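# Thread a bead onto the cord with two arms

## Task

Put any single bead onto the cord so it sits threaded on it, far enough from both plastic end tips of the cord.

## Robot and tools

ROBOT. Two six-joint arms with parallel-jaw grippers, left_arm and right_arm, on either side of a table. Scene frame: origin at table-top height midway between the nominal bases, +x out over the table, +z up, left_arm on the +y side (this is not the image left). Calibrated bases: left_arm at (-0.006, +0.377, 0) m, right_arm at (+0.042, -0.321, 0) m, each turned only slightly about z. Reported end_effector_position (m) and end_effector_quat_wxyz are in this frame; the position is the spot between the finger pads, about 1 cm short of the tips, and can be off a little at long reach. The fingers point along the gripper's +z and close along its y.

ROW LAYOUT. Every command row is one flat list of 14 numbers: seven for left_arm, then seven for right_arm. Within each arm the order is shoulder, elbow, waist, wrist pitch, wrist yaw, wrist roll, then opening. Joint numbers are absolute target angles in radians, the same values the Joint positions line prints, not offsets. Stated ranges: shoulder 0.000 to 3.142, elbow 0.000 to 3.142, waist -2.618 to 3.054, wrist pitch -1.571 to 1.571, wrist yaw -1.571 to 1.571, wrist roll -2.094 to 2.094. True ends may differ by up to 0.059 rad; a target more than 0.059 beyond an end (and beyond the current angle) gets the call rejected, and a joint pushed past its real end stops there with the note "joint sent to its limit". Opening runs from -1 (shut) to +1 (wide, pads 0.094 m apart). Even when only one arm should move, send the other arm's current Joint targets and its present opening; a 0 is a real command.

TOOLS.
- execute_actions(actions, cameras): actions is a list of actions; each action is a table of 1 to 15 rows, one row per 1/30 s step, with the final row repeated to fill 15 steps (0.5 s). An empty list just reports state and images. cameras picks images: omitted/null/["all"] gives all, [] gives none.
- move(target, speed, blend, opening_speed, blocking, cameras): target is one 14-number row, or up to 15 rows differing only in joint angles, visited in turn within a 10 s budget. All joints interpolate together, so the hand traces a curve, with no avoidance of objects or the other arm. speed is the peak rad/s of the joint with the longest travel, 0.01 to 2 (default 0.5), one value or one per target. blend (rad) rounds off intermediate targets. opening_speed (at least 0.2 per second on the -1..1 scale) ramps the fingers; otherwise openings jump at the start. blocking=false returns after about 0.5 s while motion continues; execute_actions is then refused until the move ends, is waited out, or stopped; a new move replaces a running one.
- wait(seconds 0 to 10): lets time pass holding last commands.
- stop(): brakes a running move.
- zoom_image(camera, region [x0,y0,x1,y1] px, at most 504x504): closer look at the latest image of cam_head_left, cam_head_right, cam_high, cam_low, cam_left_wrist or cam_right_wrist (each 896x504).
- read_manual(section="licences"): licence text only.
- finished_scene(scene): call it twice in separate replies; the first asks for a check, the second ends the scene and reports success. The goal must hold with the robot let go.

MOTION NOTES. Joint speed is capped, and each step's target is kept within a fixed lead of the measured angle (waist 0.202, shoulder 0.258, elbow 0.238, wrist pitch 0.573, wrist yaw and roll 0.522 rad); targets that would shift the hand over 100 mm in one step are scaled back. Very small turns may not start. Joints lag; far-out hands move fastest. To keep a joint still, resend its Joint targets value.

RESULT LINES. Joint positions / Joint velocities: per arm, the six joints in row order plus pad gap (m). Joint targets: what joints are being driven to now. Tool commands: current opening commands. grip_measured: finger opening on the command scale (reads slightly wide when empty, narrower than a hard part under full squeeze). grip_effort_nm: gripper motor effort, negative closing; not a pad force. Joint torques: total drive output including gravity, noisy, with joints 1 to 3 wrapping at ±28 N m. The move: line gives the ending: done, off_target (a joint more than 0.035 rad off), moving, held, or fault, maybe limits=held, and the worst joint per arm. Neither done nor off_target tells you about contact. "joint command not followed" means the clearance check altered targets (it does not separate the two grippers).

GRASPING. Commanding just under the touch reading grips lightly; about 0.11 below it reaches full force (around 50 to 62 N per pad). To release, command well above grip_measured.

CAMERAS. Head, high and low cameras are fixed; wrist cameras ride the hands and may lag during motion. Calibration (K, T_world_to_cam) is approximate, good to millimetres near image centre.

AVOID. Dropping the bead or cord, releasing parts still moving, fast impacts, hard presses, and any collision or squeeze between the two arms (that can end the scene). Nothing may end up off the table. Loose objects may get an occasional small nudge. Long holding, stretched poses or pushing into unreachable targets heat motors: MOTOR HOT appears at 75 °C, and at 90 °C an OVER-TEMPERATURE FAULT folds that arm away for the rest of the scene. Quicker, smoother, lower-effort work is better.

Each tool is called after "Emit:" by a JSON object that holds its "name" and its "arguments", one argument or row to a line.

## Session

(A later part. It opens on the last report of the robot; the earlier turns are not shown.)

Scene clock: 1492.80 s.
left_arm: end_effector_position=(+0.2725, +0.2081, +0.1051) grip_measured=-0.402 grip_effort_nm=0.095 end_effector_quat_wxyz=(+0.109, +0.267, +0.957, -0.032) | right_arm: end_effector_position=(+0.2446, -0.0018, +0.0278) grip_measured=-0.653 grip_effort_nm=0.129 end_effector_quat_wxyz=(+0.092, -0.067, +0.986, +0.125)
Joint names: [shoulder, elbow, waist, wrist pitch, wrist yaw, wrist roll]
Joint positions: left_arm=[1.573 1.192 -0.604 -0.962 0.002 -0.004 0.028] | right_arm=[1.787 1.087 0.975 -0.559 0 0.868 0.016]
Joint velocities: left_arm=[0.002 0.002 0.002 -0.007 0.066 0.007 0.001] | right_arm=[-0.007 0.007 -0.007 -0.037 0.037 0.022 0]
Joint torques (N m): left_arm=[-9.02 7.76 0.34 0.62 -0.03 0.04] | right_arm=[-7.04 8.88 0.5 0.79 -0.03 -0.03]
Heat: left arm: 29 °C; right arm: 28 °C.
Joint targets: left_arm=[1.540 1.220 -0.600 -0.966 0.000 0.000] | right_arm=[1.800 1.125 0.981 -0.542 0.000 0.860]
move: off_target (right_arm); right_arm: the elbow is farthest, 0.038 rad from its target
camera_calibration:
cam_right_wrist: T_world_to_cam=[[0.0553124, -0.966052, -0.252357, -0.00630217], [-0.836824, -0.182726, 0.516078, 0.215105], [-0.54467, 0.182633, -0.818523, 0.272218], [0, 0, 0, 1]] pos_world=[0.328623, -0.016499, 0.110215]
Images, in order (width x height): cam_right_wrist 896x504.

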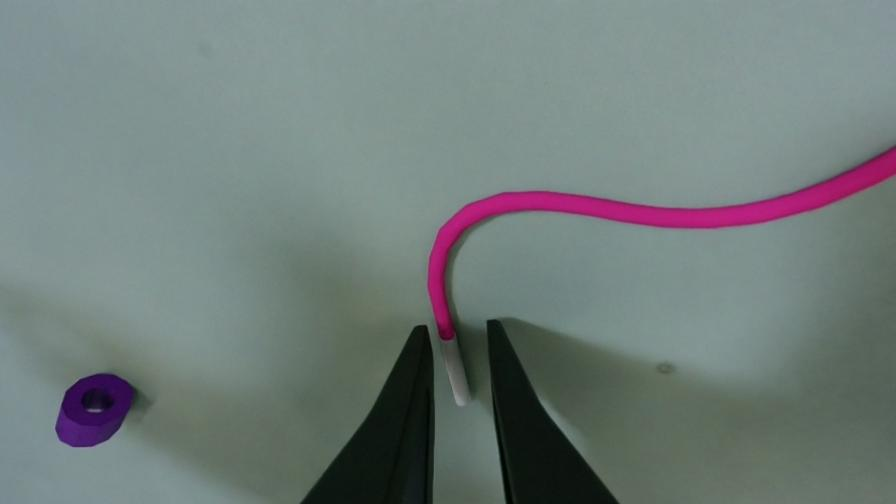

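Emit:
{"name": "move", "arguments": {
  "target": [1.54,1.22,-0.6,-0.966,0,0,-0.4,1.868,1.176,0.930,-0.55,0.0,0.85,-0.65],
  "speed": 0.12,
  "cameras": ["cam_right_wrist","cam_low"]
}}

Emit:
{"name": "zoom_image", "arguments": {
  "camera": "cam_low",
  "region": [200, 270, 320, 340]
}}

Scene clock: 1508.93 s.
left_arm: end_effector_position=(+0.2725, +0.2081, +0.1051) grip_measured=-0.402 grip_effort_nm=0.095 end_effector_quat_wxyz=(+0.109, +0.267, +0.957, -0.032) | right_arm: end_effector_position=(+0.2639, +0.0048, +0.0267) grip_measured=-0.653 grip_effort_nm=0.134 end_effector_quat_wxyz=(+0.095, -0.054, +0.986, +0.127)
Joint names: [shoulder, elbow, waist, wrist pitch, wrist yaw, wrist roll]
Joint positions: left_arm=[1.573 1.192 -0.604 -0.962 0.002 -0.004 0.028] | right_arm=[1.84 1.147 0.94 -0.559 -0.006 0.858 0.016]
Joint velocities: left_arm=[-0.012 0.002 0.007 -0.022 -0.022 -0.051 -0.001] | right_arm=[-0.007 -0.017 0.017 -0.007 -0.051 -0.007 0.001]
Joint torques (N m): left_arm=[-9.02 7.77 0.34 0.63 -0.03 0.03] | right_arm=[-6.42 8.2 -0.84 0.71 0.05 -0.07]
Heat: left arm: 29 °C; right arm: 29 °C.
Joint targets: left_arm=[1.540 1.220 -0.600 -0.966 0.000 0.000] | right_arm=[1.868 1.176 0.930 -0.550 0.000 0.850]
move: done
camera_calibration:
cam_right_wrist: T_world_to_cam=[[0.0324267, -0.965155, -0.259663, 0.00489888], [-0.841888, -0.166398, 0.513359, 0.234418], [-0.538678, 0.201961, -0.817947, 0.278906], [0, 0, 0, 1]] pos_world=[0.347436, -0.0125932, 0.109062]
Images, in order (width x height): cam_low 896x504, cam_right_wrist 896x504.

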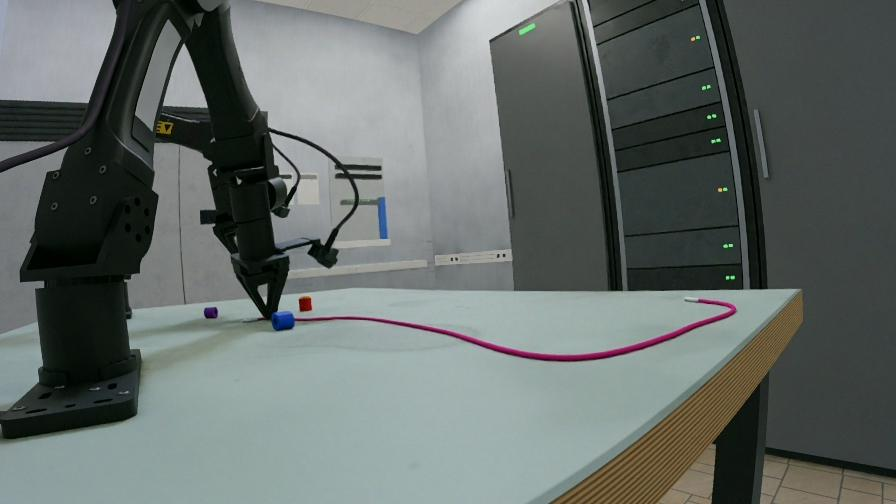

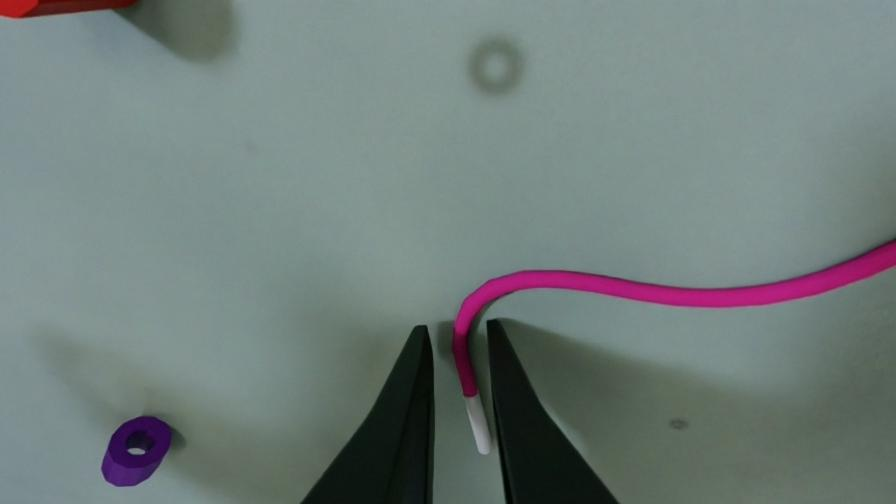

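Scaled by 4.200 from the camera's 896x504 image, which has a finer 1280x720 frame.

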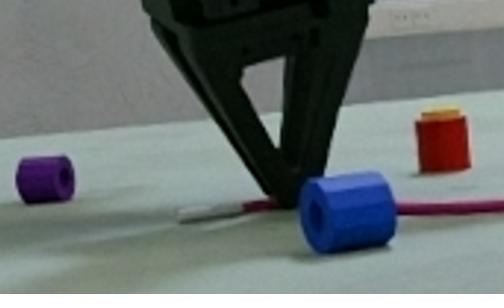

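Emit:
{"name": "move", "arguments": {
  "target": [1.54,1.22,-0.6,-0.966,0,0,-0.4,1.878,1.176,0.930,-0.55,0.0,0.85,-0.65],
  "speed": 0.1,
  "cameras": []
}}

Emit:
{"name": "move", "arguments": {
  "target": [1.54,1.22,-0.6,-0.966,0,0,-0.4,1.878,1.176,0.930,-0.55,0.0,0.85,-1],
  "opening_speed": 0.3,
  "cameras": ["cam_right_wrist"]
}}

Emit:
{"name": "move", "arguments": {
  "target": [1.54,1.22,-0.6,-0.966,0,0,-0.4,1.896,1.2235,1.025,-0.56,0.0,1.94,-1],
  "speed": 0.3,
  "cameras": ["cam_right_wrist"]
}}

Scene clock: 1523.40 s.
left_arm: end_effector_position=(+0.2725, +0.2081, +0.1051) grip_measured=-0.402 grip_effort_nm=0.095 end_effector_quat_wxyz=(+0.109, +0.267, +0.957, -0.032) | right_arm: end_effector_position=(+0.2639, +0.0047, +0.0264) grip_measured=-0.653 grip_effort_nm=0.129 end_effector_quat_wxyz=(+0.094, -0.055, +0.986, +0.127)
Joint names: [shoulder, elbow, waist, wrist pitch, wrist yaw, wrist roll]
Joint positions: left_arm=[1.573 1.192 -0.604 -0.962 0.002 -0.004 0.028] | right_arm=[1.841 1.147 0.94 -0.559 -0.006 0.857 0.016]
Joint velocities: left_arm=[-0.022 -0.002 -0.027 0.037 -0.037 0.022 -0.001] | right_arm=[-0.007 -0.007 -0.012 0.022 0.007 0.007 0]
Joint torques (N m): left_arm=[-9.05 7.77 0.34 0.62 -0.03 0.03] | right_arm=[-5.78 8.18 -0.91 0.72 0.04 -0.08]
Heat: left arm: 29 °C; right arm: 28 °C.
Joint targets: left_arm=[1.540 1.220 -0.600 -0.966 0.000 0.000] | right_arm=[1.878 1.176 0.930 -0.550 0.000 0.850]
move: off_target (right_arm); right_arm: the shoulder is farthest, 0.037 rad from its target
No camera images: "cameras" was empty.

Scene clock: 1524.83 s.
left_arm: end_effector_position=(+0.2725, +0.2081, +0.1051) grip_measured=-0.402 grip_effort_nm=0.100 end_effector_quat_wxyz=(+0.109, +0.267, +0.957, -0.032) | right_arm: end_effector_position=(+0.2649, +0.0047, +0.0256) grip_measured=-0.967 grip_effort_nm=-0.994 end_effector_quat_wxyz=(+0.094, -0.054, +0.986, +0.126)
Joint names: [shoulder, elbow, waist, wrist pitch, wrist yaw, wrist roll]
Joint positions: left_arm=[1.573 1.192 -0.604 -0.962 0.002 -0.004 0.028] | right_arm=[1.845 1.15 0.938 -0.559 -0.006 0.856 0.002]
Joint velocities: left_arm=[0.017 -0.007 -0.022 -0.022 0.007 -0.022 -0.001] | right_arm=[0.007 -0.012 -0.017 -0.051 -0.066 0.007 -0.001]
Joint torques (N m): left_arm=[-9.03 7.76 0.35 0.62 -0.03 0.03] | right_arm=[-6.12 7.99 -0.68 0.7 0.05 -0.05]
Heat: left arm: 29 °C; right arm: 28 °C.
Joint targets: left_arm=[1.540 1.220 -0.600 -0.966 0.000 0.000] | right_arm=[1.878 1.176 0.930 -0.550 0.000 0.850]
move: done
camera_calibration:
cam_right_wrist: T_world_to_cam=[[0.0313827, -0.965736, -0.25762, 0.00469947], [-0.841562, -0.164589, 0.514475, 0.235664], [-0.539248, 0.200658, -0.817892, 0.278776], [0, 0, 0, 1]] pos_world=[0.348508, -0.0126124, 0.107976]
Images, in order (width x height): cam_right_wrist 896x504.

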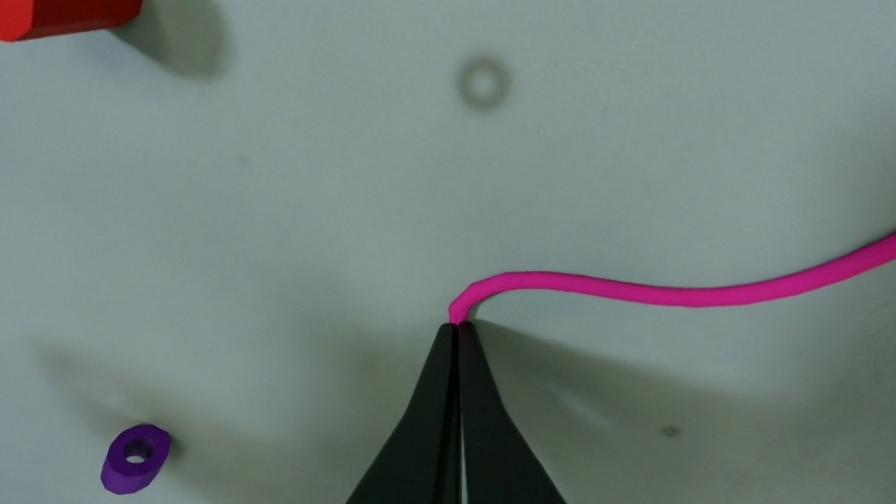

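Scene clock: 1529.13 s.
left_arm: end_effector_position=(+0.2725, +0.2081, +0.1051) grip_measured=-0.402 grip_effort_nm=0.100 end_effector_quat_wxyz=(+0.109, +0.267, +0.957, -0.032) | right_arm: end_effector_position=(+0.2457, +0.0321, +0.0284) grip_measured=-0.988 grip_effort_nm=-0.681 end_effector_quat_wxyz=(+0.011, +0.426, +0.889, +0.167)
Joint names: [shoulder, elbow, waist, wrist pitch, wrist yaw, wrist roll]
Joint positions: left_arm=[1.573 1.192 -0.604 -0.962 0.002 -0.004 0.028] | right_arm=[1.872 1.191 1.015 -0.553 -0.005 1.936 0.001]
Joint velocities: left_arm=[0.002 -0.002 0.027 0.022 0.007 -0.022 0] | right_arm=[0.002 0.007 0.007 0.066 -0.037 0.007 0.001]
Joint torques (N m): left_arm=[-9.03 7.76 0.34 0.62 -0.04 0.03] | right_arm=[-7.01 8.53 0.9 0.57 0.04 0.06]
Heat: left arm: 29 °C; right arm: 28 °C.
Joint targets: left_arm=[1.540 1.220 -0.600 -0.966 0.000 0.000] | right_arm=[1.896 1.223 1.025 -0.560 0.000 1.940]
move: done
camera_calibration:
cam_right_wrist: T_world_to_cam=[[-0.81388, -0.502185, -0.29225, 0.226313], [-0.52047, 0.406521, 0.750901, 0.118671], [-0.258286, 0.76325, -0.592232, 0.171719], [0, 0, 0, 1]] pos_world=[0.290309, -0.0656558, 0.0787271]
Images, in order (width x height): cam_right_wrist 896x504.

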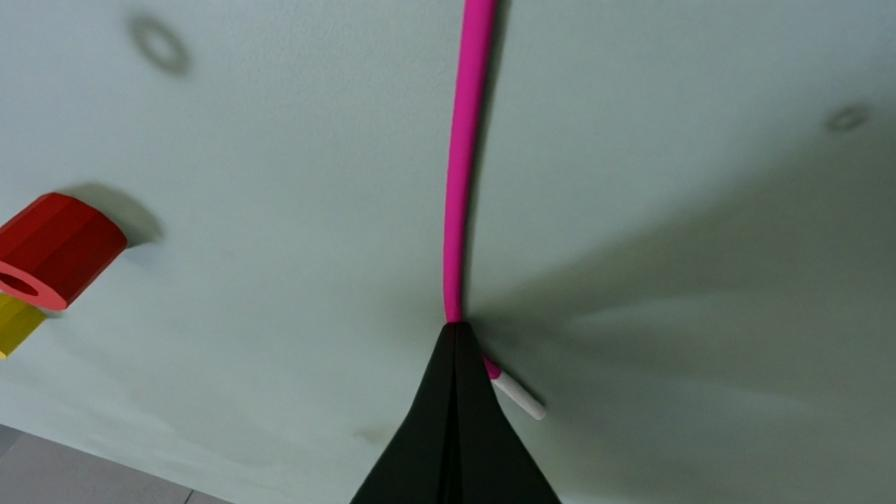

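Emit:
{"name": "move", "arguments": {
  "target": [1.54,1.22,-0.6,-0.966,0,0,-0.4,1.896,1.2235,1.025,-0.56,0.0,1.94,-0.65],
  "opening_speed": 0.5,
  "cameras": []
}}

Emit:
{"name": "move", "arguments": {
  "target": [1.54,1.22,-0.6,-0.966,0,0,-0.4,1.886,1.13,0.964,-0.55,0.0,1.89,-0.65],
  "speed": 0.12,
  "cameras": ["cam_right_wrist","cam_low"]
}}

Emit:
{"name": "zoom_image", "arguments": {
  "camera": "cam_low",
  "region": [200, 270, 320, 340]
}}

Scene clock: 1545.37 s.
left_arm: end_effector_position=(+0.2725, +0.2081, +0.1051) grip_measured=-0.402 grip_effort_nm=0.095 end_effector_quat_wxyz=(+0.109, +0.267, +0.957, -0.032) | right_arm: end_effector_position=(+0.2457, +0.0320, +0.0278) grip_measured=-0.653 grip_effort_nm=0.139 end_effector_quat_wxyz=(+0.011, +0.426, +0.889, +0.166)
Joint names: [shoulder, elbow, waist, wrist pitch, wrist yaw, wrist roll]
Joint positions: left_arm=[1.573 1.192 -0.604 -0.962 0.002 -0.004 0.028] | right_arm=[1.874 1.191 1.015 -0.553 -0.005 1.938 0.016]
Joint velocities: left_arm=[-0.002 0.007 0.002 -0.022 0.007 0.051 0] | right_arm=[0.007 -0.002 0.002 -0.007 0.066 0.007 0]
Joint torques (N m): left_arm=[-9.03 7.76 0.32 0.62 -0.03 0.03] | right_arm=[-7.21 8.53 0.9 0.58 0.03 0.04]
Heat: left arm: 29 °C; right arm: 29 °C.
Joint targets: left_arm=[1.540 1.220 -0.600 -0.966 0.000 0.000] | right_arm=[1.896 1.224 1.025 -0.560 0.000 1.940]
move: done
No camera images: "cameras" was empty.

Scene clock: 1546.60 s.
left_arm: end_effector_position=(+0.2725, +0.2081, +0.1051) grip_measured=-0.402 grip_effort_nm=0.100 end_effector_quat_wxyz=(+0.109, +0.267, +0.957, -0.032) | right_arm: end_effector_position=(+0.2521, +0.0272, +0.0264) grip_measured=-0.653 grip_effort_nm=0.139 end_effector_quat_wxyz=(+0.003, +0.421, +0.891, +0.171)
Joint names: [shoulder, elbow, waist, wrist pitch, wrist yaw, wrist roll]
Joint positions: left_arm=[1.573 1.192 -0.604 -0.962 0.002 -0.004 0.028] | right_arm=[1.869 1.175 0.983 -0.536 -0.033 1.9 0.016]
Joint velocities: left_arm=[-0.007 0.002 0.012 0.051 -0.007 -0.066 0.001] | right_arm=[-0.002 -0.007 0.007 -0.051 -0.037 -0.037 -0.001]
Joint torques (N m): left_arm=[-9.03 7.77 0.34 0.62 -0.03 0.03] | right_arm=[-7.54 2.71 -1.76 0.53 0.32 -0.08]
Heat: left arm: 29 °C; right arm: 29 °C.
Joint targets: left_arm=[1.540 1.220 -0.600 -0.966 0.000 0.000] | right_arm=[1.886 1.130 0.964 -0.550 0.000 1.890]
move: off_target (right_arm); right_arm: the elbow is farthest, 0.045 rad from its target
camera_calibration:
cam_right_wrist: T_world_to_cam=[[-0.810359, -0.508397, -0.291292, 0.227746], [-0.518553, 0.390803, 0.760511, 0.125125], [-0.272803, 0.767337, -0.580321, 0.179112], [0, 0, 0, 1]] pos_world=[0.298302, -0.0705535, 0.0751241]
Images, in order (width x height): cam_low 896x504, cam_right_wrist 896x504.

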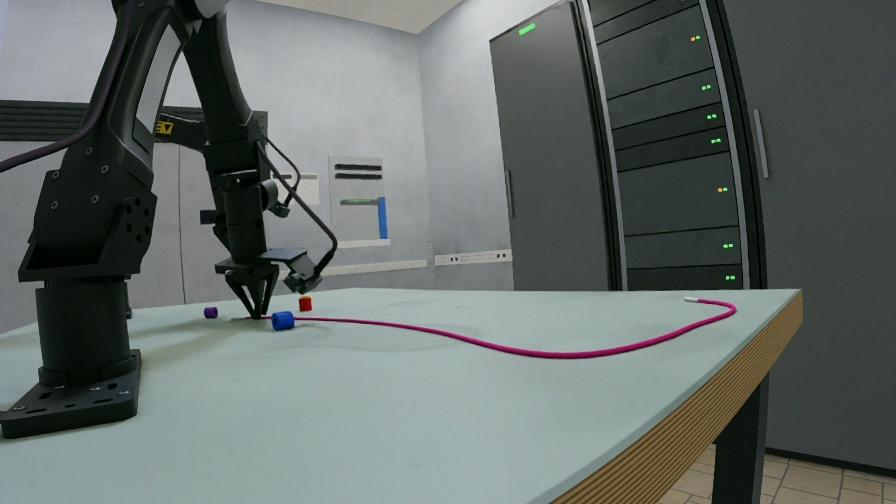

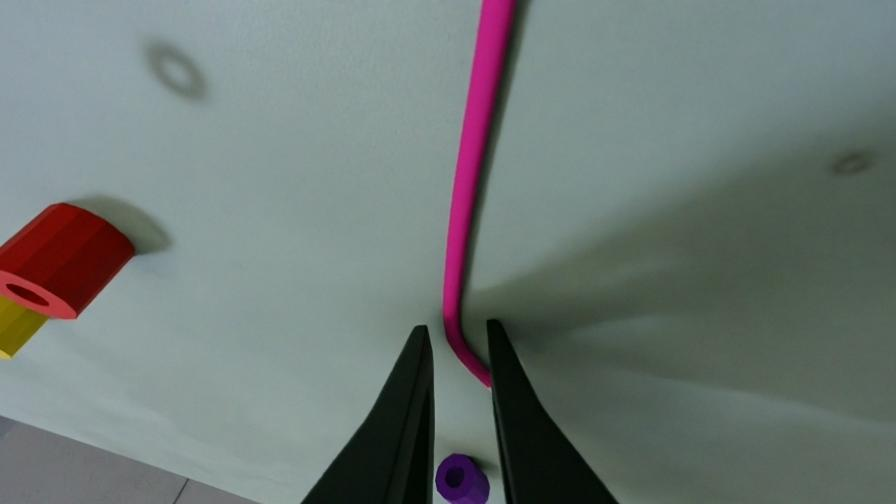

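Scaled by 4.200 from the camera's 896x504 image, which has a finer 1280x720 frame.

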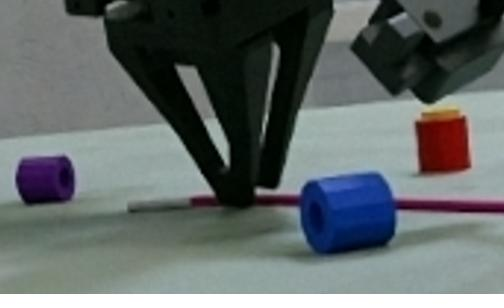

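Emit:
{"name": "move", "arguments": {
  "target": [
    [1.54,1.22,-0.6,-0.966,0,0,-0.4,1.77,1.17,0.97,-0.60,0.0,1.89,-0.65],
    [1.54,1.22,-0.6,-0.966,0,0,-0.4,2.09,1.685,0.955,-1.124,0.0,1.88,-0.65]
  ],
  "speed": 0.4,
  "cameras": ["cam_right_wrist"]
}}

Scene clock: 1570.20 s.
left_arm: end_effector_position=(+0.2725, +0.2081, +0.1051) grip_measured=-0.402 grip_effort_nm=0.100 end_effector_quat_wxyz=(+0.109, +0.267, +0.957, -0.032) | right_arm: end_effector_position=(+0.2616, +0.0213, +0.0570) grip_measured=-0.653 grip_effort_nm=0.129 end_effector_quat_wxyz=(-0.005, +0.432, +0.901, +0.028)
Joint names: [shoulder, elbow, waist, wrist pitch, wrist yaw, wrist roll]
Joint positions: left_arm=[1.573 1.192 -0.604 -0.962 0.002 -0.004 0.028] | right_arm=[2.069 1.647 0.963 -1.095 -0.017 1.885 0.016]
Joint velocities: left_arm=[0.002 -0.022 -0.002 -0.051 0.022 0.037 0] | right_arm=[0.007 -0.007 -0.002 -0.081 0.007 -0.051 0]
Joint torques (N m): left_arm=[-9.03 7.76 0.35 0.63 -0.03 0.03] | right_arm=[-8.98 8.98 -0.69 -0.17 0.14 -0.05]
Heat: left arm: 29 °C; right arm: 29 °C.
Joint targets: left_arm=[1.540 1.220 -0.600 -0.966 0.000 0.000] | right_arm=[2.090 1.685 0.955 -1.124 0.000 1.880]
move: off_target (right_arm); right_arm: the elbow is farthest, 0.038 rad from its target
camera_calibration:
cam_right_wrist: T_world_to_cam=[[-0.838305, -0.543552, -0.0423929, 0.235218], [-0.411941, 0.580549, 0.70233, 0.0804702], [-0.357141, 0.60623, -0.710588, 0.236878], [0, 0, 0, 1]] pos_world=[0.314932, -0.062466, 0.121778]
Images, in order (width x height): cam_right_wrist 896x504.

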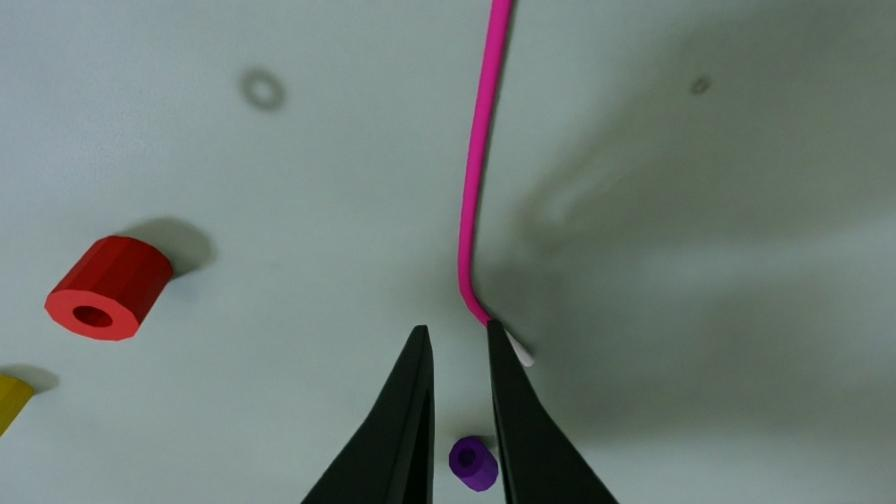

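Emit:
{"name": "move", "arguments": {
  "target": [1.54,1.22,-0.6,-0.966,0,0,-0.4,2.133,1.566,0.957,-0.995,0.0,1.88,-0.65],
  "speed": 0.1,
  "cameras": ["cam_right_wrist"]
}}

Scene clock: 1584.07 s.
left_arm: end_effector_position=(+0.2725, +0.2081, +0.1051) grip_measured=-0.402 grip_effort_nm=0.100 end_effector_quat_wxyz=(+0.109, +0.267, +0.957, -0.032) | right_arm: end_effector_position=(+0.2617, +0.0215, +0.0253) grip_measured=-0.653 grip_effort_nm=0.129 end_effector_quat_wxyz=(-0.006, +0.432, +0.902, +0.021)
Joint names: [shoulder, elbow, waist, wrist pitch, wrist yaw, wrist roll]
Joint positions: left_arm=[1.573 1.192 -0.604 -0.962 0.002 -0.004 0.028] | right_arm=[2.112 1.585 0.963 -1.005 -0.017 1.885 0.016]
Joint velocities: left_arm=[-0.002 -0.002 -0.002 -0.007 0.037 0.022 0] | right_arm=[-0.007 -0.002 0.022 0.066 0.066 0.007 -0.001]
Joint torques (N m): left_arm=[-9.03 7.76 0.34 0.62 -0.04 0.03] | right_arm=[-9.26 4.45 -0.57 0.16 0.12 -0.03]
Heat: left arm: 29 °C; right arm: 29 °C.
Joint targets: left_arm=[1.540 1.220 -0.600 -0.966 0.000 0.000] | right_arm=[2.133 1.566 0.957 -0.995 0.000 1.880]
move: done
camera_calibration:
cam_right_wrist: T_world_to_cam=[[-0.838381, -0.544305, -0.0291488, 0.233767], [-0.40661, 0.588888, 0.698483, 0.101193], [-0.363023, 0.597447, -0.715032, 0.216138], [0, 0, 0, 1]] pos_world=[0.315594, -0.0614821, 0.0906786]
Images, in order (width x height): cam_right_wrist 896x504.

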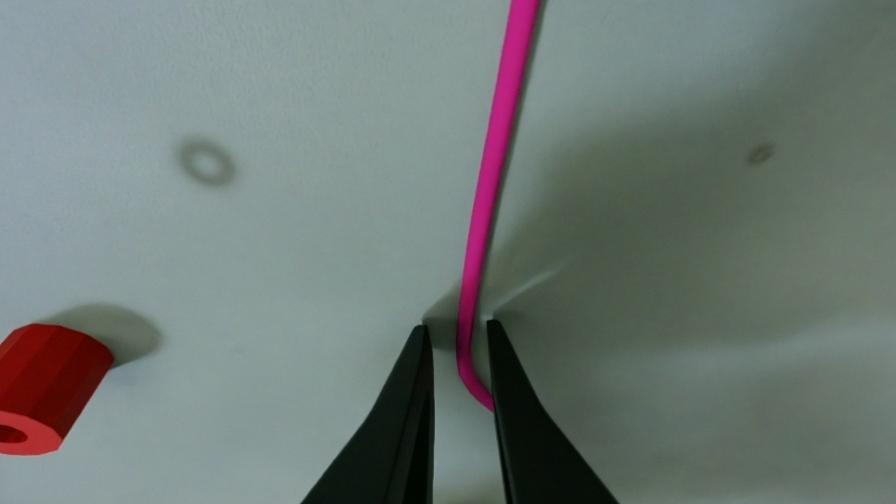

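Emit:
{"name": "move", "arguments": {
  "target": [1.54,1.22,-0.6,-0.966,0,0,-0.4,2.137,1.551,0.957,-0.99,0.0,1.88,-0.65],
  "speed": 0.1,
  "cameras": []
}}

Emit:
{"name": "move", "arguments": {
  "target": [1.54,1.22,-0.6,-0.966,0,0,-0.4,2.137,1.551,0.957,-0.99,0.0,1.88,-1],
  "opening_speed": 0.3,
  "cameras": ["cam_right_wrist"]
}}

Scene clock: 1590.13 s.
left_arm: end_effector_position=(+0.2725, +0.2081, +0.1051) grip_measured=-0.402 grip_effort_nm=0.095 end_effector_quat_wxyz=(+0.109, +0.267, +0.957, -0.032) | right_arm: end_effector_position=(+0.2612, +0.0207, +0.0235) grip_measured=-0.653 grip_effort_nm=0.129 end_effector_quat_wxyz=(-0.006, +0.432, +0.902, +0.020)
Joint names: [shoulder, elbow, waist, wrist pitch, wrist yaw, wrist roll]
Joint positions: left_arm=[1.573 1.192 -0.604 -0.962 0.002 -0.004 0.028] | right_arm=[2.112 1.578 0.963 -0.999 -0.016 1.885 0.016]
Joint velocities: left_arm=[-0.002 -0.012 0.002 -0.11 0.051 -0.007 0.001] | right_arm=[0.022 -0.007 0.007 0.051 -0.037 -0.007 0]
Joint torques (N m): left_arm=[-9.02 7.76 0.35 0.63 -0.03 0.02] | right_arm=[-8.91 3.86 -0.53 0.18 0.14 -0.04]
Heat: left arm: 29 °C; right arm: 29 °C.
Joint targets: left_arm=[1.540 1.220 -0.600 -0.966 0.000 0.000] | right_arm=[2.137 1.551 0.957 -0.990 0.000 1.880]
move: done
No camera images: "cameras" was empty.

Scene clock: 1591.50 s.
left_arm: end_effector_position=(+0.2725, +0.2081, +0.1051) grip_measured=-0.402 grip_effort_nm=0.100 end_effector_quat_wxyz=(+0.109, +0.267, +0.957, -0.032) | right_arm: end_effector_position=(+0.2623, +0.0218, +0.0236) grip_measured=-0.952 grip_effort_nm=-1.009 end_effector_quat_wxyz=(-0.004, +0.432, +0.902, +0.023)
Joint names: [shoulder, elbow, waist, wrist pitch, wrist yaw, wrist roll]
Joint positions: left_arm=[1.573 1.192 -0.604 -0.962 0.002 -0.004 0.028] | right_arm=[2.112 1.578 0.963 -0.993 -0.015 1.885 0.002]
Joint velocities: left_arm=[0.017 -0.002 0.012 -0.037 0.022 0.022 0] | right_arm=[0.002 -0.002 0.012 -0.007 -0.022 0.037 -0.001]
Joint torques (N m): left_arm=[-9.03 7.76 0.34 0.63 -0.03 0.03] | right_arm=[-8.88 3.95 -0.54 0.13 0.12 -0.02]
Heat: left arm: 29 °C; right arm: 30 °C.
Joint targets: left_arm=[1.540 1.220 -0.600 -0.966 0.000 0.000] | right_arm=[2.137 1.551 0.957 -0.990 0.000 1.880]
move: done
camera_calibration:
cam_right_wrist: T_world_to_cam=[[-0.838301, -0.544161, -0.033755, 0.234413], [-0.409284, 0.587199, 0.698344, 0.103217], [-0.360191, 0.599238, -0.714966, 0.214188], [0, 0, 0, 1]] pos_world=[0.315902, -0.0613996, 0.0889685]
Images, in order (width x height): cam_right_wrist 896x504.

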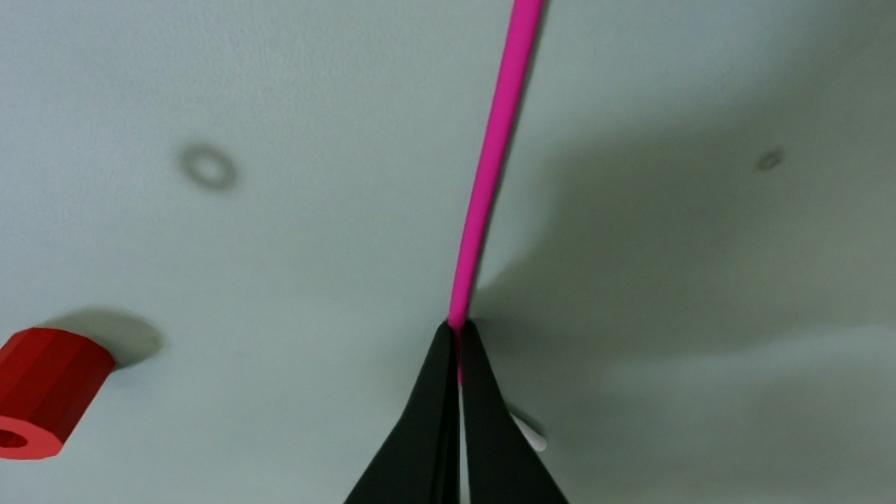

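Emit:
{"name": "move", "arguments": {
  "target": [
    [1.54,1.22,-0.6,-0.966,0,0,-0.4,1.93,1.551,0.957,-0.99,0.0,1.88,-1],
    [1.54,1.22,-0.6,-0.966,0,0,-0.4,1.508,0.68,0.625,0.276,0.058,1.317,-1]
  ],
  "speed": 0.4,
  "cameras": ["cam_right_wrist","cam_low","cam_high","cam_left_wrist"]
}}

Emit:
{"name": "zoom_image", "arguments": {
  "camera": "cam_low",
  "region": [240, 220, 400, 320]
}}

Emit:
{"name": "zoom_image", "arguments": {
  "camera": "cam_high",
  "region": [380, 160, 560, 280]
}}

Scene clock: 1602.87 s.
left_arm: end_effector_position=(+0.2725, +0.2081, +0.1051) grip_measured=-0.402 grip_effort_nm=0.095 end_effector_quat_wxyz=(+0.109, +0.267, +0.957, -0.032) | right_arm: end_effector_position=(+0.3830, -0.0655, +0.1019) grip_measured=-0.955 grip_effort_nm=-1.057 end_effector_quat_wxyz=(+0.273, +0.300, +0.829, +0.385)
Joint names: [shoulder, elbow, waist, wrist pitch, wrist yaw, wrist roll]
Joint positions: left_arm=[1.573 1.192 -0.604 -0.962 0.002 -0.004 0.028] | right_arm=[1.541 0.699 0.632 0.253 0.043 1.329 0.002]
Joint velocities: left_arm=[-0.012 -0.012 -0.022 -0.022 0.051 -0.037 0] | right_arm=[-0.007 0.017 -0.007 0.037 -0.051 0.022 0]
Joint torques (N m): left_arm=[-9.03 7.76 0.32 0.62 -0.02 0.03] | right_arm=[-8.73 4.92 -0.58 1.79 0.15 -0.13]
Heat: left arm: 29 °C; right arm: 30 °C.
Joint targets: left_arm=[1.540 1.220 -0.600 -0.966 0.000 0.000] | right_arm=[1.508 0.680 0.625 0.276 0.058 1.317]
move: done
camera_calibration:
cam_left_wrist: T_world_to_cam=[[-0.621393, -0.78312, -0.0243788, 0.339279], [-0.688669, 0.53108, 0.493649, 0.0512078], [-0.373639, 0.323539, -0.869319, 0.23903], [0, 0, 0, 1]] pos_world=[0.335402, 0.161165, 0.190786]
cam_right_wrist: T_world_to_cam=[[-0.35271, -0.450113, -0.820362, 0.191177], [-0.933002, 0.236098, 0.271597, 0.370297], [0.0714366, 0.861194, -0.503231, 0.196215], [0, 0, 0, 1]] pos_world=[0.398901, -0.170354, 0.155005]
Images, in order (width x height): cam_high 896x504, cam_low 896x504, cam_left_wrist 896x504, cam_right_wrist 896x504.

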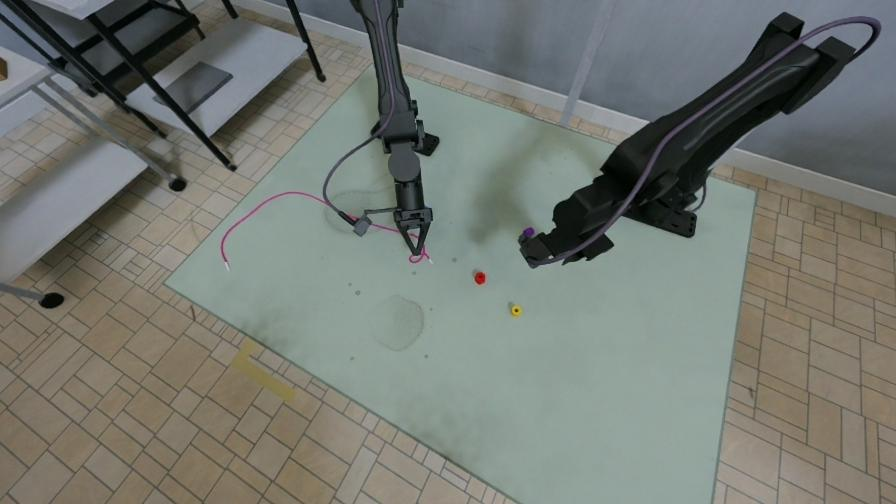

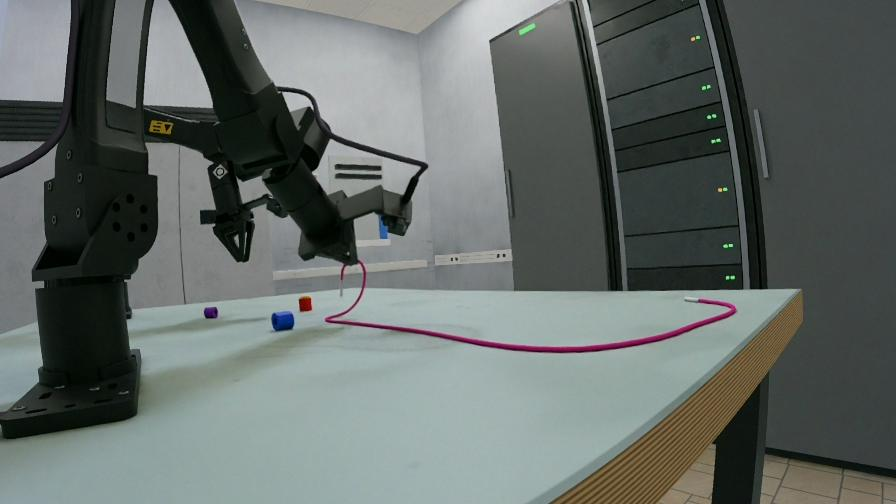

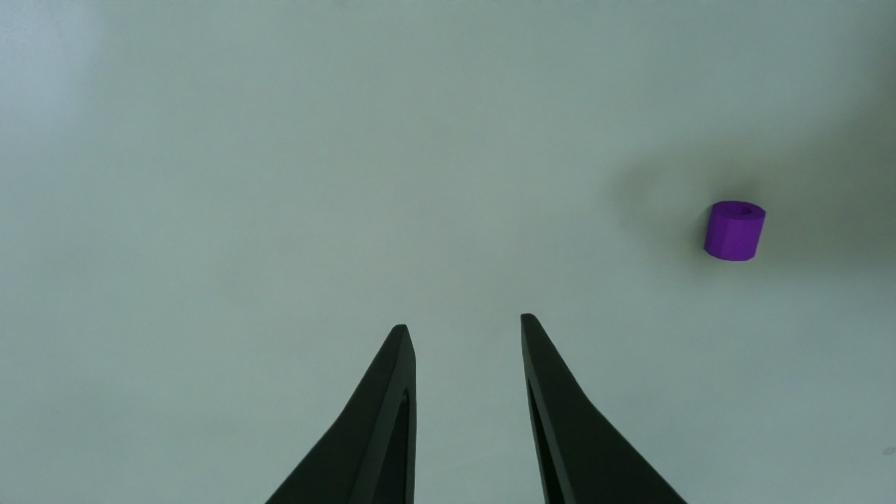

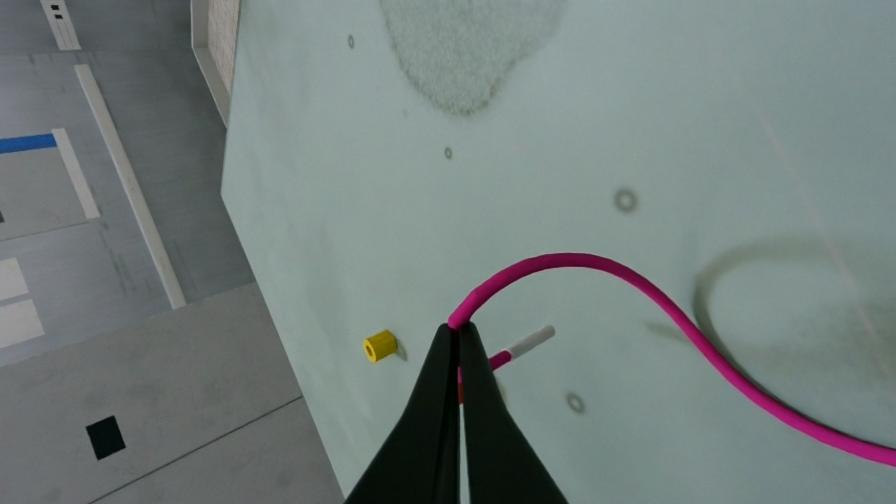

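Scaled by 3.150 from the camera's 896x504 image, which has a finer 1280x720 frame.

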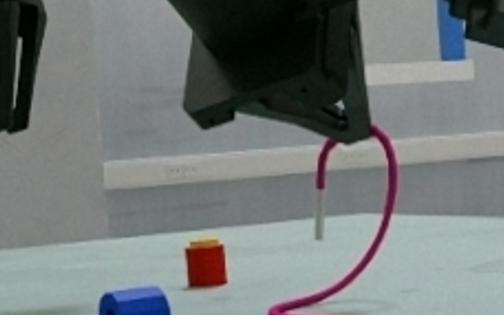

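Scaled by 2.800 from the camera's 896x504 image, which has a finer 1280x720 frame.

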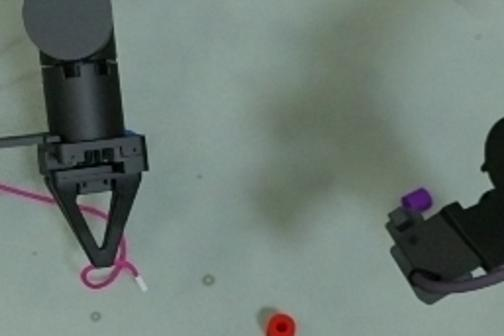

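Emit:
{"name": "move", "arguments": {
  "target": [1.54,1.22,-0.967,-1.10,0,-0.25,-0.4,1.508,0.68,0.625,0.276,0.058,1.317,-1],
  "speed": 0.4,
  "cameras": ["cam_left_wrist"]
}}

Scene clock: 1682.07 s.
left_arm: end_effector_position=(+0.1750, +0.1461, +0.0999) grip_measured=-0.402 grip_effort_nm=0.095 end_effector_quat_wxyz=(+0.040, +0.325, +0.944, -0.027) | right_arm: end_effector_position=(+0.3832, -0.0654, +0.1022) grip_measured=-0.955 grip_effort_nm=-1.057 end_effector_quat_wxyz=(+0.274, +0.299, +0.829, +0.385)
Joint names: [shoulder, elbow, waist, wrist pitch, wrist yaw, wrist roll]
Joint positions: left_arm=[1.573 1.192 -0.964 -1.094 0.002 -0.245 0.028] | right_arm=[1.541 0.699 0.632 0.255 0.043 1.329 0.002]
Joint velocities: left_arm=[0.017 -0.007 0.012 -0.051 0.022 -0.007 -0.001] | right_arm=[-0.022 -0.002 -0.007 -0.081 -0.037 -0.081 -0.001]
Joint torques (N m): left_arm=[-8.81 7.57 -0.23 0.42 -0.03 -0.08] | right_arm=[-8.76 4.93 -0.55 1.78 0.15 -0.1]
Heat: left arm: 29 °C; right arm: 30 °C.
Joint targets: left_arm=[1.540 1.220 -0.967 -1.100 0.000 -0.250] | right_arm=[1.508 0.680 0.625 0.276 0.058 1.317]
move: done
camera_calibration:
cam_left_wrist: T_world_to_cam=[[-0.712911, -0.701096, 0.0149123, 0.230175], [-0.552725, 0.574873, 0.603337, -0.0216057], [-0.43157, 0.421883, -0.797347, 0.206647], [0, 0, 0, 1]] pos_world=[0.241335, 0.0866148, 0.174372]
Images, in order (width x height): cam_left_wrist 896x504.

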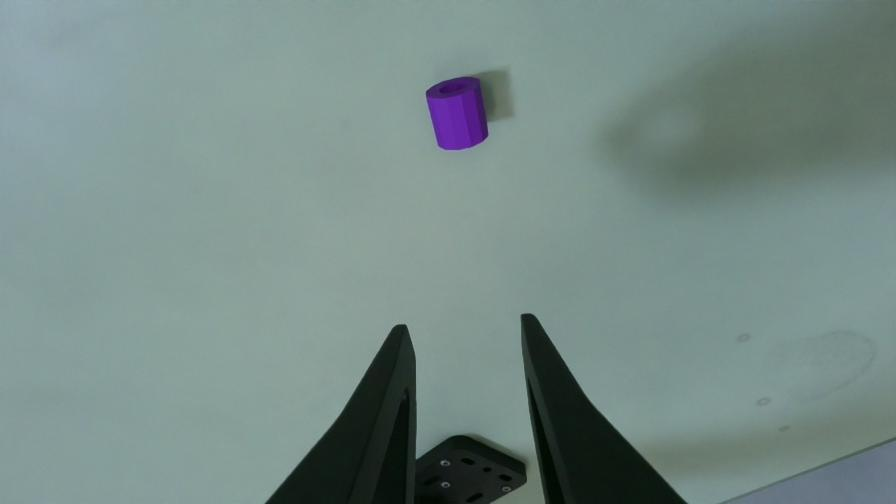

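Emit:
{"name": "move", "arguments": {
  "target": [1.823,1.288,-0.948,-1.05,0,-0.37,-0.4,1.508,0.68,0.625,0.276,0.058,1.317,-1],
  "speed": 0.3,
  "cameras": ["cam_left_wrist"]
}}

Scene clock: 1710.63 s.
left_arm: end_effector_position=(+0.1880, +0.1334, +0.0498) grip_measured=-0.402 grip_effort_nm=0.095 end_effector_quat_wxyz=(-0.018, +0.265, +0.964, +0.012) | right_arm: end_effector_position=(+0.3832, -0.0653, +0.1023) grip_measured=-0.955 grip_effort_nm=-1.057 end_effector_quat_wxyz=(+0.274, +0.299, +0.829, +0.385)
Joint names: [shoulder, elbow, waist, wrist pitch, wrist yaw, wrist roll]
Joint positions: left_arm=[1.811 1.261 -0.957 -1.064 0.002 -0.364 0.028] | right_arm=[1.541 0.699 0.632 0.255 0.043 1.329 0.002]
Joint velocities: left_arm=[-0.007 -0.007 -0.012 -0.007 0.051 0.007 0] | right_arm=[-0.027 -0.002 0.022 0.007 -0.051 0.007 -0.001]
Joint torques (N m): left_arm=[-6.75 7.13 0.73 0.39 -0.03 -0.08] | right_arm=[-8.73 4.96 -0.55 1.79 0.14 -0.11]
Heat: left arm: 29 °C; right arm: 31 °C.
Joint targets: left_arm=[1.823 1.288 -0.948 -1.050 0.000 -0.370] | right_arm=[1.508 0.680 0.625 0.276 0.058 1.317]
move: done
camera_calibration:
cam_left_wrist: T_world_to_cam=[[-0.617734, -0.786362, -0.00626017, 0.225776], [-0.558575, 0.433162, 0.707365, 0.0379002], [-0.553533, 0.44046, -0.706821, 0.193624], [0, 0, 0, 1]] pos_world=[0.267817, 0.0758416, 0.111461]
Images, in order (width x height): cam_left_wrist 896x504.

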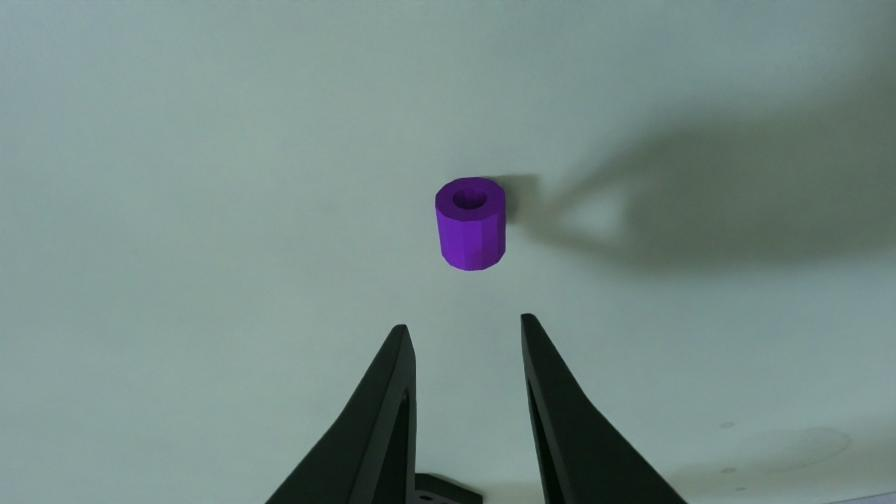

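Emit:
{"name": "move", "arguments": {
  "target": [1.825,1.283,-0.975,-1.05,0,-0.38,-0.4,1.508,0.68,0.625,0.276,0.058,1.317,-1],
  "speed": 0.3,
  "cameras": []
}}

Emit:
{"name": "move", "arguments": {
  "target": [1.869,1.171,-0.975,-0.905,0,-0.38,-0.4,1.508,0.68,0.625,0.276,0.058,1.317,-1],
  "speed": 0.12,
  "cameras": ["cam_left_wrist"]
}}

Scene clock: 1732.53 s.
left_arm: end_effector_position=(+0.1867, +0.1320, +0.0499) grip_measured=-0.402 grip_effort_nm=0.100 end_effector_quat_wxyz=(-0.018, +0.263, +0.965, +0.012) | right_arm: end_effector_position=(+0.3832, -0.0653, +0.1023) grip_measured=-0.955 grip_effort_nm=-1.057 end_effector_quat_wxyz=(+0.274, +0.299, +0.829, +0.385)
Joint names: [shoulder, elbow, waist, wrist pitch, wrist yaw, wrist roll]
Joint positions: left_arm=[1.811 1.261 -0.963 -1.063 0.002 -0.374 0.028] | right_arm=[1.541 0.699 0.632 0.255 0.043 1.329 0.002]
Joint velocities: left_arm=[-0.002 -0.007 0.012 -0.007 -0.007 0.007 -0.001] | right_arm=[0.012 -0.007 -0.007 -0.007 -0.022 0.066 0]
Joint torques (N m): left_arm=[-6.58 6.72 -0.98 0.4 -0.03 -0.07] | right_arm=[-8.73 5 -0.55 1.79 0.14 -0.1]
Heat: left arm: 28 °C; right arm: 31 °C.
Joint targets: left_arm=[1.825 1.283 -0.975 -1.050 0.000 -0.380] | right_arm=[1.508 0.680 0.625 0.276 0.058 1.317]
move: done
No camera images: "cameras" was empty.

Scene clock: 1734.27 s.
left_arm: end_effector_position=(+0.1884, +0.1298, +0.0168) grip_measured=-0.402 grip_effort_nm=0.090 end_effector_quat_wxyz=(-0.011, +0.262, +0.965, +0.007) | right_arm: end_effector_position=(+0.3832, -0.0653, +0.1023) grip_measured=-0.955 grip_effort_nm=-1.053 end_effector_quat_wxyz=(+0.274, +0.299, +0.829, +0.385)
Joint names: [shoulder, elbow, waist, wrist pitch, wrist yaw, wrist roll]
Joint positions: left_arm=[1.853 1.175 -0.963 -0.92 0.002 -0.375 0.028] | right_arm=[1.541 0.699 0.632 0.255 0.043 1.329 0.002]
Joint velocities: left_arm=[0.002 -0.002 -0.002 -0.066 -0.022 0.007 -0.001] | right_arm=[-0.017 -0.002 -0.017 0.007 -0.066 0.066 0.001]
Joint torques (N m): left_arm=[-6.58 4.51 -0.98 0.42 -0.03 -0.06] | right_arm=[-8.81 4.96 -0.62 1.79 0.13 -0.11]
Heat: left arm: 28 °C; right arm: 31 °C.
Joint targets: left_arm=[1.869 1.171 -0.975 -0.905 0.000 -0.380] | right_arm=[1.508 0.680 0.625 0.276 0.058 1.317]
move: done
camera_calibration:
cam_left_wrist: T_world_to_cam=[[-0.613784, -0.78947, -0.00265794, 0.222579], [-0.568232, 0.439438, 0.695706, 0.0642449], [-0.548071, 0.428523, -0.718322, 0.172837], [0, 0, 0, 1]] pos_world=[0.267848, 0.073423, 0.0800487]
Images, in order (width x height): cam_left_wrist 896x504.

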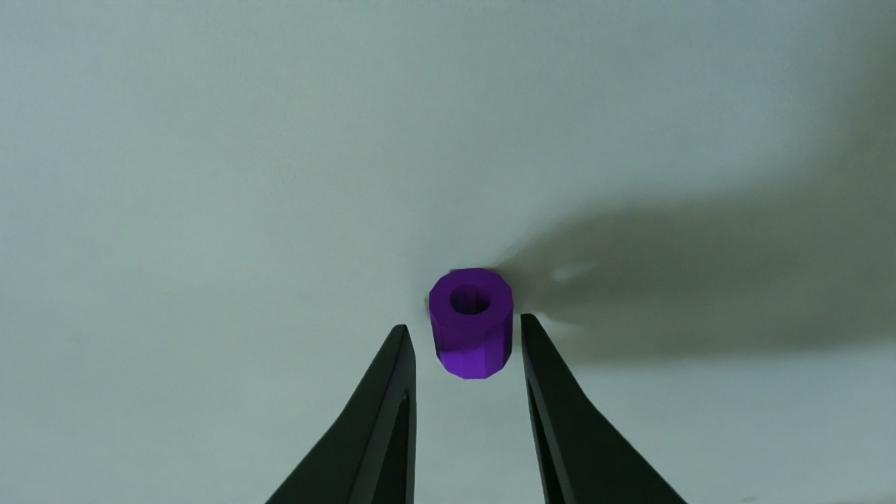

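Emit:
{"name": "move", "arguments": {
  "target": [1.869,1.171,-0.975,-0.905,0,-0.38,-0.75,1.508,0.68,0.625,0.276,0.058,1.317,-1],
  "opening_speed": 0.25,
  "cameras": ["cam_left_wrist"]
}}

Scene clock: 1739.53 s.
left_arm: end_effector_position=(+0.1886, +0.1296, +0.0168) grip_measured=-0.640 grip_effort_nm=-1.028 end_effector_quat_wxyz=(-0.011, +0.262, +0.965, +0.007) | right_arm: end_effector_position=(+0.3832, -0.0653, +0.1023) grip_measured=-0.955 grip_effort_nm=-1.057 end_effector_quat_wxyz=(+0.274, +0.299, +0.829, +0.385)
Joint names: [shoulder, elbow, waist, wrist pitch, wrist yaw, wrist roll]
Joint positions: left_arm=[1.853 1.175 -0.963 -0.918 0.002 -0.375 0.017] | right_arm=[1.541 0.699 0.632 0.255 0.043 1.329 0.002]
Joint velocities: left_arm=[0.002 0.007 0.002 -0.125 0.037 -0.007 0.001] | right_arm=[0.007 -0.007 -0.002 -0.081 -0.037 -0.081 0]
Joint torques (N m): left_arm=[-6.6 4.51 -0.96 0.43 -0.03 -0.06] | right_arm=[-8.75 4.97 -0.61 1.78 0.14 -0.11]
Heat: left arm: 28 °C; right arm: 31 °C.
Joint targets: left_arm=[1.869 1.171 -0.975 -0.905 0.000 -0.380] | right_arm=[1.508 0.680 0.625 0.276 0.058 1.317]
move: done
camera_calibration:
cam_left_wrist: T_world_to_cam=[[-0.613782, -0.789472, -0.00237985, 0.222505], [-0.568723, 0.440064, 0.694908, 0.0644731], [-0.547563, 0.427876, -0.719094, 0.173025], [0, 0, 0, 1]] pos_world=[0.267979, 0.0732562, 0.0801478]
Images, in order (width x height): cam_left_wrist 896x504.

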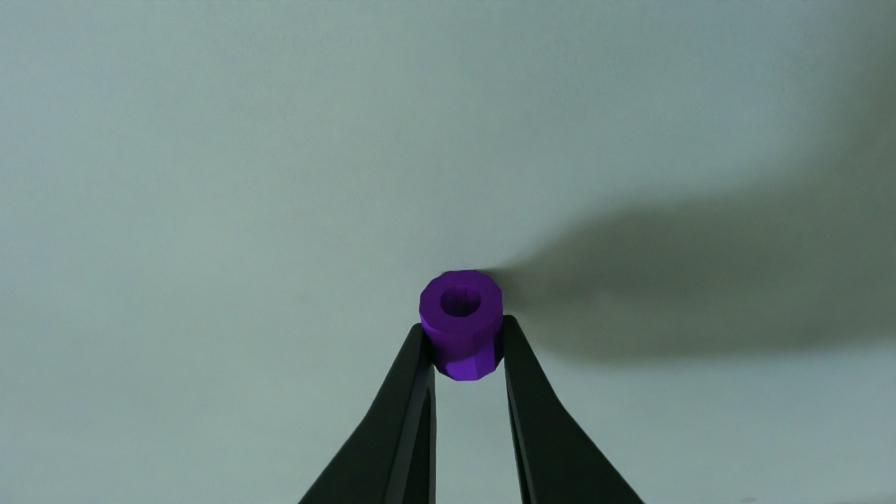

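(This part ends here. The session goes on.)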